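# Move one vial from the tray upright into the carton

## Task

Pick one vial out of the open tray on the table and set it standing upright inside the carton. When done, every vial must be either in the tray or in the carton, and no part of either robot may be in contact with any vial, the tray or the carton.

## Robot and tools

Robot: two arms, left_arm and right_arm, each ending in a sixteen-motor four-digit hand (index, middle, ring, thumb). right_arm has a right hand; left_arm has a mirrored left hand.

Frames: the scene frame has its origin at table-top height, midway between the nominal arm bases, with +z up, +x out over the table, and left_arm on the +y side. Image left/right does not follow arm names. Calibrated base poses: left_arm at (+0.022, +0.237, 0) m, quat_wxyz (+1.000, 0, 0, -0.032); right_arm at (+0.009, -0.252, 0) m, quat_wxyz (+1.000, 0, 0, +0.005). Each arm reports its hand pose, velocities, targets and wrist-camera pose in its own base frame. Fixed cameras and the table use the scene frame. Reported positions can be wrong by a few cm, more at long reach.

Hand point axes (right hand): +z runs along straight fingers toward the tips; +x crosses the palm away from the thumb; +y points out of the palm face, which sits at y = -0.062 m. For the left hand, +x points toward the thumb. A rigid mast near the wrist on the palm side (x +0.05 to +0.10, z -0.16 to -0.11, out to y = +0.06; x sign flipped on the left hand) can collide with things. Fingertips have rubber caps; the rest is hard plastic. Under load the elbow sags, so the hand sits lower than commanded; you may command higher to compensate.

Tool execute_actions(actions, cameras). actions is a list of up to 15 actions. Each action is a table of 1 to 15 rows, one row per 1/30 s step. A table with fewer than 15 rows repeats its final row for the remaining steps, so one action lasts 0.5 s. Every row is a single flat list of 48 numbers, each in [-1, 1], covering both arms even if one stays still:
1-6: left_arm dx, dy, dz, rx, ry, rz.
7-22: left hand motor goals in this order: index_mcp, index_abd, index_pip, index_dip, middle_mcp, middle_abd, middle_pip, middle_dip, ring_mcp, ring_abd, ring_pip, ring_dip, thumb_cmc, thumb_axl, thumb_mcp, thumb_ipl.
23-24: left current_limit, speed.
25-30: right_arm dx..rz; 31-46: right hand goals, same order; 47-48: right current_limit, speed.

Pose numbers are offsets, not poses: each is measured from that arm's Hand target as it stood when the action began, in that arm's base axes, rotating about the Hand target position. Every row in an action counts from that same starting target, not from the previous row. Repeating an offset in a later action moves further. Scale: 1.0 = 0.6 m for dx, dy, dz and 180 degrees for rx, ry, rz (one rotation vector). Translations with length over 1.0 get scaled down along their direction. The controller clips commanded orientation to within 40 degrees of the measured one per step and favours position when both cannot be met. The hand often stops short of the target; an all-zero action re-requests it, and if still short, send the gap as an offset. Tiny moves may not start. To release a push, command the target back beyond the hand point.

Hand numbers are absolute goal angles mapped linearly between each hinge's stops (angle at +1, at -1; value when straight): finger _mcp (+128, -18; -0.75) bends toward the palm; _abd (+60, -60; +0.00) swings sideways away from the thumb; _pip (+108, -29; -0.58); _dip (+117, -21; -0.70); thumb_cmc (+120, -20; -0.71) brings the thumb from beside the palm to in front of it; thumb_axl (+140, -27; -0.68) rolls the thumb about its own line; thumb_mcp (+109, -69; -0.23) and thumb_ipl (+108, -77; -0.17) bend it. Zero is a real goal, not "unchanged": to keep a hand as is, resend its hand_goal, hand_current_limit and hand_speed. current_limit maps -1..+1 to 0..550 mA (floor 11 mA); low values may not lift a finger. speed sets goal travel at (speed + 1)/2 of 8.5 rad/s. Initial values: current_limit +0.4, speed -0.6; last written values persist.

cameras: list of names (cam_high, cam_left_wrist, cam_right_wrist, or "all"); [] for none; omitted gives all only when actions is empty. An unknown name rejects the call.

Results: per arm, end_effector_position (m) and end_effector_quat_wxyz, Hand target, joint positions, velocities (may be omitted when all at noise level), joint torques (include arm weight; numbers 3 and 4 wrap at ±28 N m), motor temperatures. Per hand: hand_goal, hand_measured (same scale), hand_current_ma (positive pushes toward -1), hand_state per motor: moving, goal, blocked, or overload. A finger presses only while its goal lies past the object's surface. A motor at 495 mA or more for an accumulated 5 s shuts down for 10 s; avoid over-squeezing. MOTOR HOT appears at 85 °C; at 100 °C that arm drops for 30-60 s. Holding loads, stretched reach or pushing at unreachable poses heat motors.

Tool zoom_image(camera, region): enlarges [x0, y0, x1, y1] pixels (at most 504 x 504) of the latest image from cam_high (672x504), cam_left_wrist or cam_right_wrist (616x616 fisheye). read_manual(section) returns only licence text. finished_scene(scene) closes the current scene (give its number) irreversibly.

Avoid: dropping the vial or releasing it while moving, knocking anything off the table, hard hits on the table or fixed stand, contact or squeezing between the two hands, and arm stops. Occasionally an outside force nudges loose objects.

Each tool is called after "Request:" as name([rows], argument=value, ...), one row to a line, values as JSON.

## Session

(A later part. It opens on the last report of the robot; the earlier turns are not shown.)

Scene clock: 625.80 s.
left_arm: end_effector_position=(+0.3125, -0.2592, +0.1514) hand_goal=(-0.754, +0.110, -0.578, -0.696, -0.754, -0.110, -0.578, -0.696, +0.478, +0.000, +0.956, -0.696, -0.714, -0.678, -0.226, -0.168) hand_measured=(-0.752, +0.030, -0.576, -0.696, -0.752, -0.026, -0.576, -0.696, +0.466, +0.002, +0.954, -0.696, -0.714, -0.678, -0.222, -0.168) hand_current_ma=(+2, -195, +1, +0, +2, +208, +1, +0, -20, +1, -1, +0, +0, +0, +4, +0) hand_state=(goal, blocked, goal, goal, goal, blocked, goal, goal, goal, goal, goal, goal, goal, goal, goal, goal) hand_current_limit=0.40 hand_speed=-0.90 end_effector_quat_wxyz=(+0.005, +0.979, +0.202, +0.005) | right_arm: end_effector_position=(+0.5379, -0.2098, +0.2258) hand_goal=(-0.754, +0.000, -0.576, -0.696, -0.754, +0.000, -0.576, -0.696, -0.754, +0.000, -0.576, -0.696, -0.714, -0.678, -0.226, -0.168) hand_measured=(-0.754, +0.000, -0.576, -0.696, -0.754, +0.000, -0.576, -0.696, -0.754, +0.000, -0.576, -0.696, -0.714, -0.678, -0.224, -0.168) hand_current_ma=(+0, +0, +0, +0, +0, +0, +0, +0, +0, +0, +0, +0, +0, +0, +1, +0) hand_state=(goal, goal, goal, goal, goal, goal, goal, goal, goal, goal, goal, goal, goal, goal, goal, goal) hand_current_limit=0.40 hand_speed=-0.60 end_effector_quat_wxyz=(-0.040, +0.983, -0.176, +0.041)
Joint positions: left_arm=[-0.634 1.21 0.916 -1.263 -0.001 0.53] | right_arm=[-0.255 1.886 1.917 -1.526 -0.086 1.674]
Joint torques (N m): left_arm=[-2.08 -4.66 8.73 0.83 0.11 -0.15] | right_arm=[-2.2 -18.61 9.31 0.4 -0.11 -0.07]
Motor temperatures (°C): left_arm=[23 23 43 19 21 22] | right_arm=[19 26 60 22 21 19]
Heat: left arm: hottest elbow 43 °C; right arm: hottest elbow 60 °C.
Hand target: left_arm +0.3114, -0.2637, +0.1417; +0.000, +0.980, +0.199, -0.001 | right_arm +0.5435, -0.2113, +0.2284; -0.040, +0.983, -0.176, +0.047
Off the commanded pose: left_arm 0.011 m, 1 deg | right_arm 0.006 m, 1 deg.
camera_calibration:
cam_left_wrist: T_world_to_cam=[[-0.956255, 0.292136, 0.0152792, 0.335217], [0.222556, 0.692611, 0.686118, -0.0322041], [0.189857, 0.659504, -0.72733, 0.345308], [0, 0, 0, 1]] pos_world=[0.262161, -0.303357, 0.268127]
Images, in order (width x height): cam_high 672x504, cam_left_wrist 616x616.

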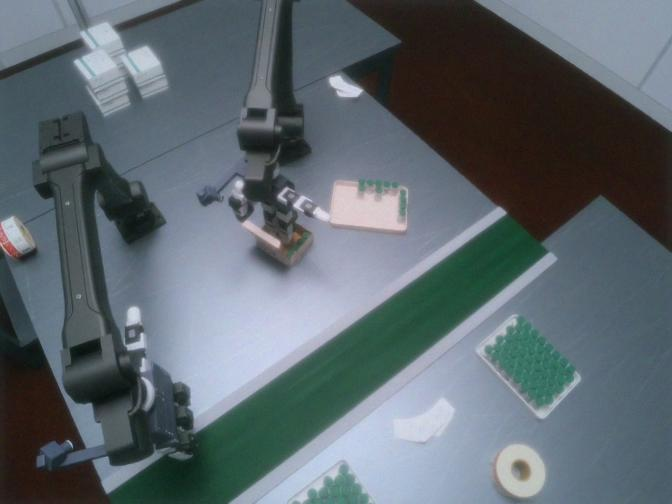

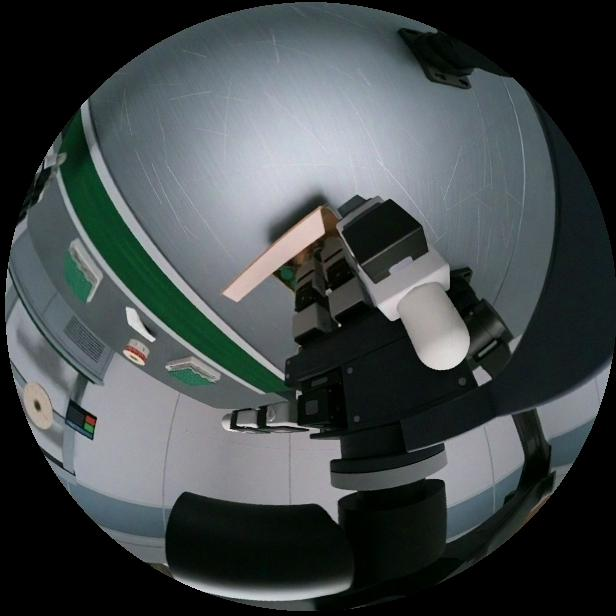

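Request:
execute_actions([
  [[0,0,-0.007,0,0,0,-0.753,0.11,-0.577,-0.696,-0.753,-0.11,-0.577,-0.696,0.479,0,0.956,-0.696,-0.714,-0.678,-0.226,-0.168,0.4,-0.9,0,0,0,0,0,0,-0.754,0,-0.576,-0.696,-0.754,0,-0.576,-0.696,-0.754,0,-0.576,-0.696,-0.714,-0.678,-0.226,-0.168,0.4,-0.6]],
], cameras=["cam_left_wrist"])

Request:
zoom_image(camera="cam_left_wrist", region=[280, 200, 360, 280])

Scene clock: 636.10 s.
left_arm: end_effector_position=(+0.3134, -0.2601, +0.1509) hand_goal=(-0.754, +0.110, -0.578, -0.696, -0.754, -0.110, -0.578, -0.696, +0.478, +0.000, +0.956, -0.696, -0.714, -0.678, -0.226, -0.168) hand_measured=(-0.752, +0.030, -0.576, -0.696, -0.754, -0.026, -0.576, -0.696, +0.466, +0.002, +0.954, -0.696, -0.714, -0.678, -0.222, -0.168) hand_current_ma=(+1, -195, +1, +0, +1, +208, +1, +0, -20, +1, -1, +0, +0, +0, +4, +0) hand_state=(goal, blocked, goal, goal, goal, blocked, goal, goal, goal, goal, goal, goal, goal, goal, goal, goal) hand_current_limit=0.40 hand_speed=-0.90 end_effector_quat_wxyz=(+0.007, +0.979, +0.202, +0.006) | right_arm: end_effector_position=(+0.5379, -0.2098, +0.2258) hand_goal=(-0.754, +0.000, -0.576, -0.696, -0.754, +0.000, -0.576, -0.696, -0.754, +0.000, -0.576, -0.696, -0.714, -0.678, -0.226, -0.168) hand_measured=(-0.754, +0.000, -0.576, -0.696, -0.754, +0.000, -0.576, -0.696, -0.754, +0.000, -0.576, -0.696, -0.714, -0.678, -0.224, -0.168) hand_current_ma=(+0, +0, +0, +0, +0, +0, +0, +0, +0, +0, +0, +0, +0, +0, +1, +0) hand_state=(goal, goal, goal, goal, goal, goal, goal, goal, goal, goal, goal, goal, goal, goal, goal, goal) hand_current_limit=0.40 hand_speed=-0.60 end_effector_quat_wxyz=(-0.040, +0.983, -0.176, +0.041)
Joint positions: left_arm=[-0.634 1.211 0.913 -1.254 0 0.53] | right_arm=[-0.255 1.886 1.917 -1.526 -0.086 1.674]
Joint torques (N m): left_arm=[-2.2 -4.72 8.27 1.03 0.04 -0.16] | right_arm=[-2.14 -18.67 9.31 0.43 -0.11 -0.07]
Motor temperatures (°C): left_arm=[23 23 42 19 21 22] | right_arm=[19 26 60 22 21 19]
Heat: left arm: hottest elbow 42 °C; right arm: hottest elbow 60 °C.
Hand target: left_arm +0.3116, -0.2637, +0.1375; +0.000, +0.980, +0.200, -0.001 | right_arm +0.5435, -0.2113, +0.2284; -0.040, +0.983, -0.176, +0.047
Off the commanded pose: left_arm 0.014 m, 1 deg | right_arm 0.006 m, 1 deg.
camera_calibration:
cam_left_wrist: T_world_to_cam=[[-0.956182, 0.292606, 0.00991503, 0.337198], [0.219797, 0.69506, 0.684529, -0.0296816], [0.193406, 0.656714, -0.728918, 0.343722], [0, 0, 0, 1]] pos_world=[0.262468, -0.303762, 0.26752]
Images, in order (width x height): cam_left_wrist 616x616.

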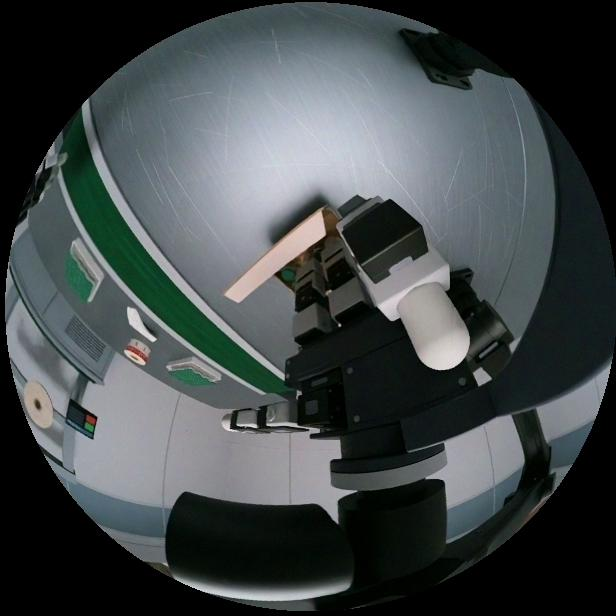

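Scaled by 6.300 from the camera's 616x616 image, which has a finer 880x880 frame.

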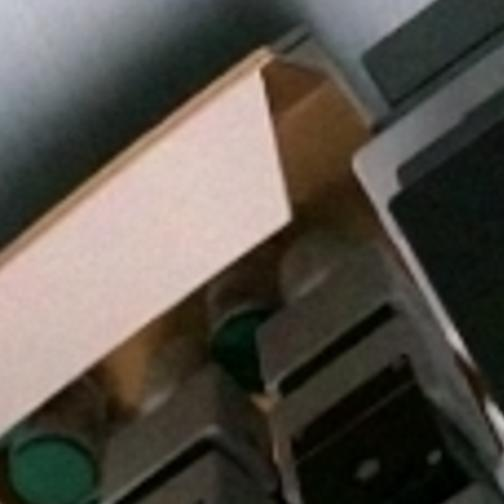

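Request:
execute_actions([
  [[0,0,0.007,0,0,0,-0.753,0.05,-0.577,-0.696,-0.753,-0.05,-0.577,-0.696,0.479,0,0.956,-0.696,-0.714,-0.678,-0.226,-0.168,0.4,-0.93,0,0,0,0,0,0,-0.754,0,-0.576,-0.696,-0.754,0,-0.576,-0.696,-0.754,0,-0.576,-0.696,-0.714,-0.678,-0.226,-0.168,0.4,-0.6]],
  [[0,0,0,0,0,0,-0.753,0.0,-0.577,-0.696,-0.753,0.0,-0.577,-0.696,0.479,0,0.956,-0.696,-0.714,-0.678,-0.226,-0.168,0.4,-0.93,0,0,0,0,0,0,-0.754,0,-0.576,-0.696,-0.754,0,-0.576,-0.696,-0.754,0,-0.576,-0.696,-0.714,-0.678,-0.226,-0.168,0.4,-0.6]],
  [[0,0,0,0,0,0,-0.753,-0.055,-0.577,-0.696,-0.753,0.055,-0.577,-0.696,0.479,0,0.956,-0.696,-0.714,-0.678,-0.226,-0.168,0.4,-0.93,0,0,0,0,0,0,-0.754,0,-0.576,-0.696,-0.754,0,-0.576,-0.696,-0.754,0,-0.576,-0.696,-0.714,-0.678,-0.226,-0.168,0.4,-0.6]],
], cameras=["cam_left_wrist","cam_high"])

Request:
zoom_image(camera="cam_left_wrist", region=[280, 200, 360, 280])

Request:
zoom_image(camera="cam_high", region=[240, 180, 340, 280])

Scene clock: 657.80 s.
left_arm: end_effector_position=(+0.3134, -0.2601, +0.1509) hand_goal=(-0.754, -0.056, -0.578, -0.696, -0.754, +0.054, -0.578, -0.696, +0.478, +0.000, +0.956, -0.696, -0.714, -0.678, -0.226, -0.168) hand_measured=(-0.752, -0.052, -0.576, -0.696, -0.754, +0.050, -0.576, -0.696, +0.466, +0.002, +0.954, -0.696, -0.714, -0.678, -0.222, -0.168) hand_current_ma=(+1, +3, +1, +0, +1, -3, +1, +0, -20, +1, -1, +0, +0, +0, +4, +0) hand_state=(goal, goal, goal, goal, goal, goal, goal, goal, goal, goal, goal, goal, goal, goal, goal, goal) hand_current_limit=0.40 hand_speed=-0.93 end_effector_quat_wxyz=(+0.007, +0.979, +0.202, +0.006) | right_arm: end_effector_position=(+0.5379, -0.2098, +0.2258) hand_goal=(-0.754, +0.000, -0.576, -0.696, -0.754, +0.000, -0.576, -0.696, -0.754, +0.000, -0.576, -0.696, -0.714, -0.678, -0.226, -0.168) hand_measured=(-0.754, +0.000, -0.576, -0.696, -0.754, +0.000, -0.576, -0.696, -0.754, +0.000, -0.576, -0.696, -0.714, -0.678, -0.224, -0.168) hand_current_ma=(+0, +0, +0, +0, +0, +0, +0, +0, +0, +0, +0, +0, +0, +0, +1, +0) hand_state=(goal, goal, goal, goal, goal, goal, goal, goal, goal, goal, goal, goal, goal, goal, goal, goal) hand_current_limit=0.40 hand_speed=-0.60 end_effector_quat_wxyz=(-0.040, +0.983, -0.176, +0.041)
Joint positions: left_arm=[-0.634 1.211 0.913 -1.254 0 0.53] | right_arm=[-0.255 1.886 1.917 -1.526 -0.086 1.674]
Joint torques (N m): left_arm=[-1.79 -4.72 9.05 0.32 0.05 -0.14] | right_arm=[-2.2 -18.73 9.31 0.42 -0.11 -0.07]
Motor temperatures (°C): left_arm=[23 23 41 19 21 22] | right_arm=[19 26 60 22 21 19]
Heat: left arm: hottest elbow 41 °C; right arm: hottest elbow 60 °C.
Hand target: left_arm +0.3116, -0.2636, +0.1418; +0.000, +0.980, +0.200, -0.001 | right_arm +0.5435, -0.2113, +0.2284; -0.040, +0.983, -0.176, +0.047
Off the commanded pose: left_arm 0.010 m, 1 deg | right_arm 0.006 m, 1 deg.
camera_calibration:
cam_left_wrist: T_world_to_cam=[[-0.956182, 0.292606, 0.00991503, 0.337198], [0.219797, 0.69506, 0.684529, -0.0296816], [0.193406, 0.656714, -0.728918, 0.343722], [0, 0, 0, 1]] pos_world=[0.262468, -0.303762, 0.26752]
Images, in order (width x height): cam_high 672x504, cam_left_wrist 616x616.

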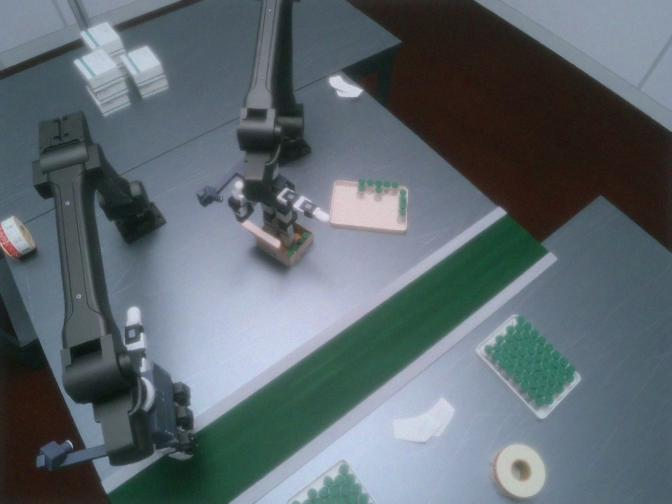

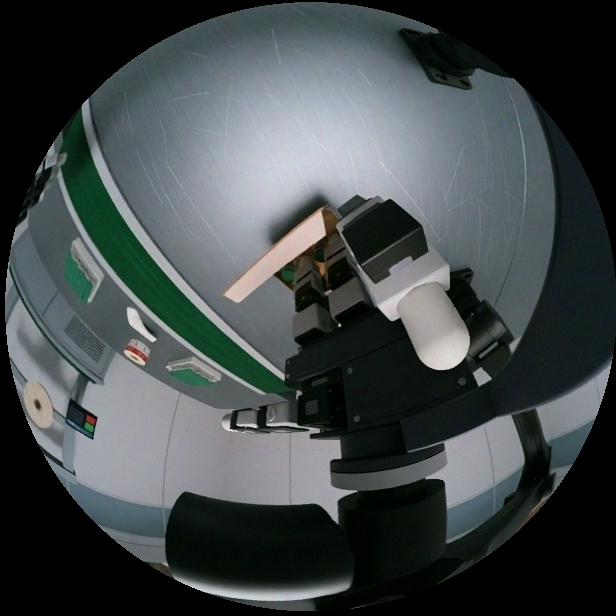

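Scaled by 6.300 from the camera's 616x616 image, which has a finer 880x880 frame.

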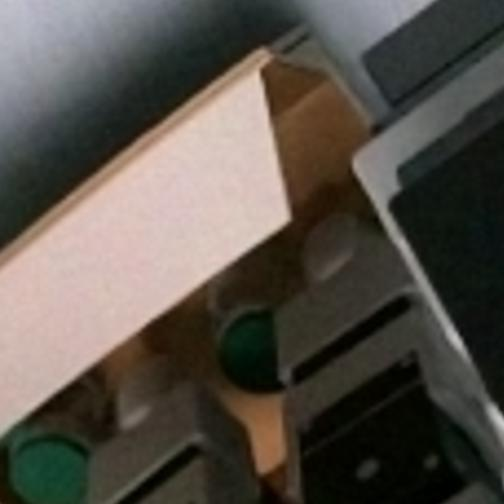

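Scaled by 5.040 from the camera's 672x504 image, which has a finer 960x720 frame.

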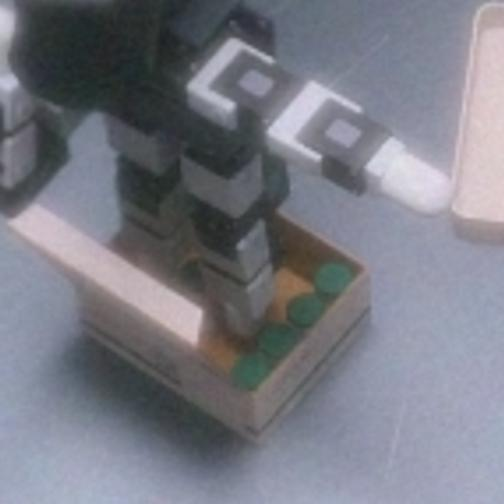

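Request:
execute_actions([
  [[0.008,-0.006,0.05,0,0,0,-0.753,-0.055,-0.577,-0.696,-0.753,0.055,-0.577,-0.696,0.479,0,0.956,-0.696,-0.714,-0.678,-0.226,-0.168,0.4,-0.93,0,0,0,0,0,0,-0.754,0,-0.576,-0.696,-0.754,0,-0.576,-0.696,-0.754,0,-0.576,-0.696,-0.714,-0.678,-0.226,-0.168,0.4,-0.6]],
  [[0.003,-0.002,0.05,0,0,0,-0.753,-0.055,-0.577,-0.696,-0.753,0.055,-0.577,-0.696,0.479,0,0.956,-0.696,-0.714,-0.678,-0.226,-0.168,0.4,-0.93,0,0,0,0,0,0,-0.754,0,-0.576,-0.696,-0.754,0,-0.576,-0.696,-0.754,0,-0.576,-0.696,-0.714,-0.678,-0.226,-0.168,0.4,-0.6]],
  [[0,0,0.07,0,0,0,-0.753,-0.055,-0.577,-0.696,-0.753,0.055,-0.577,-0.696,0.479,0,0.956,-0.696,-0.714,-0.678,-0.226,-0.168,0.4,-0.93,0,0,0,0,0,0,-0.754,0,-0.576,-0.696,-0.754,0,-0.576,-0.696,-0.754,0,-0.576,-0.696,-0.714,-0.678,-0.226,-0.168,0.4,-0.6]],
], cameras=["cam_left_wrist","cam_high"])

Request:
zoom_image(camera="cam_high", region=[240, 180, 340, 280])

Request:
zoom_image(camera="cam_left_wrist", region=[220, 140, 400, 320])

Scene clock: 677.27 s.
left_arm: end_effector_position=(+0.3144, -0.2608, +0.2259) hand_goal=(-0.754, -0.056, -0.578, -0.696, -0.754, +0.054, -0.578, -0.696, +0.478, +0.000, +0.956, -0.696, -0.714, -0.678, -0.226, -0.168) hand_measured=(-0.752, -0.052, -0.576, -0.696, -0.754, +0.050, -0.576, -0.696, +0.466, +0.002, +0.954, -0.696, -0.714, -0.678, -0.222, -0.168) hand_current_ma=(+1, +2, +1, +0, +1, -3, +1, +0, -20, +1, -1, +0, +0, +0, +4, +0) hand_state=(goal, goal, goal, goal, goal, goal, goal, goal, goal, goal, goal, goal, goal, goal, goal, goal) hand_current_limit=0.40 hand_speed=-0.93 end_effector_quat_wxyz=(-0.012, +0.979, +0.202, -0.010) | right_arm: end_effector_position=(+0.5379, -0.2098, +0.2258) hand_goal=(-0.754, +0.000, -0.576, -0.696, -0.754, +0.000, -0.576, -0.696, -0.754, +0.000, -0.576, -0.696, -0.714, -0.678, -0.226, -0.168) hand_measured=(-0.754, +0.000, -0.576, -0.696, -0.754, +0.000, -0.576, -0.696, -0.754, +0.000, -0.576, -0.696, -0.714, -0.678, -0.224, -0.168) hand_current_ma=(+0, +0, +0, +0, +0, +0, +0, +0, +0, +0, +0, +0, +0, +0, +1, +0) hand_state=(goal, goal, goal, goal, goal, goal, goal, goal, goal, goal, goal, goal, goal, goal, goal, goal) hand_current_limit=0.40 hand_speed=-0.60 end_effector_quat_wxyz=(-0.040, +0.983, -0.176, +0.041)
Joint positions: left_arm=[-0.634 1.206 1.12 -1.516 0 0.53] | right_arm=[-0.255 1.886 1.917 -1.526 -0.086 1.674]
Joint torques (N m): left_arm=[-2.02 -7.18 12.75 -0.34 0.07 -0.18] | right_arm=[-2.26 -18.61 9.31 0.4 -0.11 -0.07]
Motor temperatures (°C): left_arm=[23 23 41 19 21 22] | right_arm=[19 27 60 22 21 19]
Heat: left arm: hottest elbow 41 °C; right arm: hottest elbow 60 °C.
Hand target: left_arm +0.3182, -0.2684, +0.2437; +0.000, +0.980, +0.200, -0.001 | right_arm +0.5435, -0.2113, +0.2284; -0.040, +0.983, -0.176, +0.047
Off the commanded pose: left_arm 0.020 m, 2 deg | right_arm 0.006 m, 1 deg.
camera_calibration:
cam_left_wrist: T_world_to_cam=[[-0.954842, 0.291637, 0.0567811, 0.326404], [0.247452, 0.674806, 0.695273, -0.0971917], [0.164451, 0.677926, -0.7165, 0.410528], [0, 0, 0, 1]] pos_world=[0.268202, -0.307914, 0.343185]
Images, in order (width x height): cam_high 672x504, cam_left_wrist 616x616.

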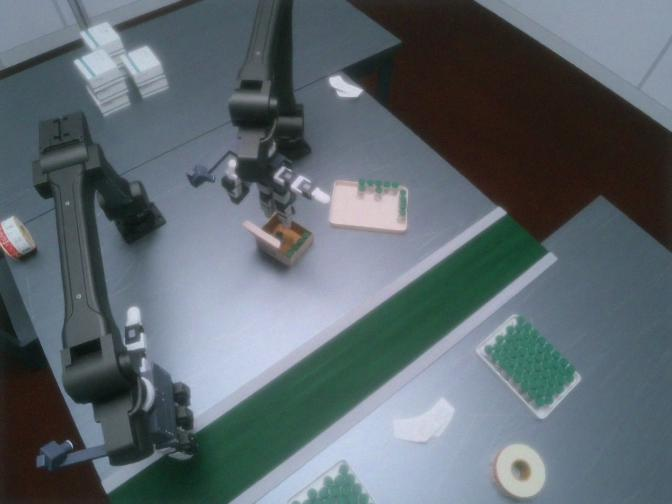

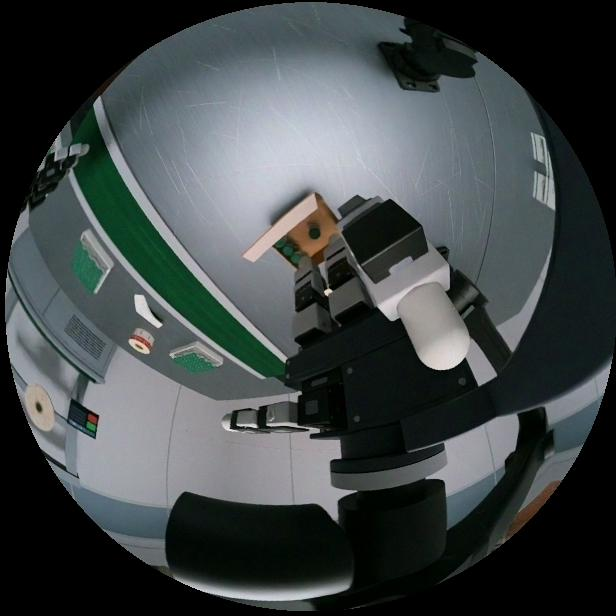

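Scaled by 5.040 from the camera's 672x504 image, which has a finer 960x720 frame.

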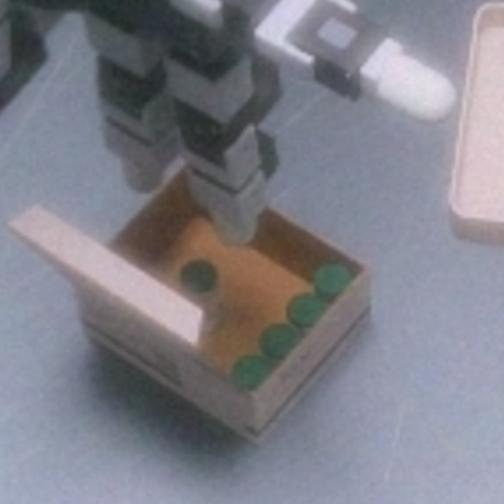

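Scaled by 2.800 from the camera's 616x616 image, which has a finer 880x880 frame.

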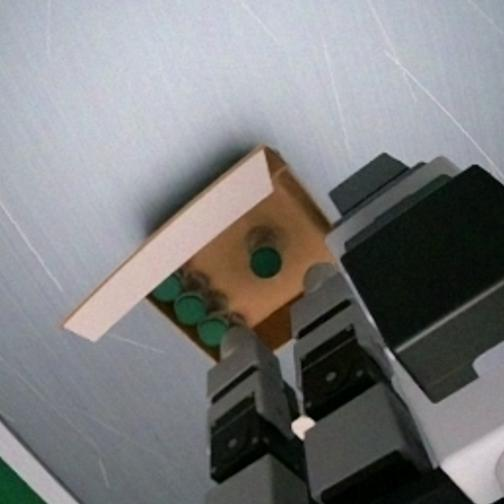

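Request:
finished_scene(scene=2)

The scene is finished: the task was done.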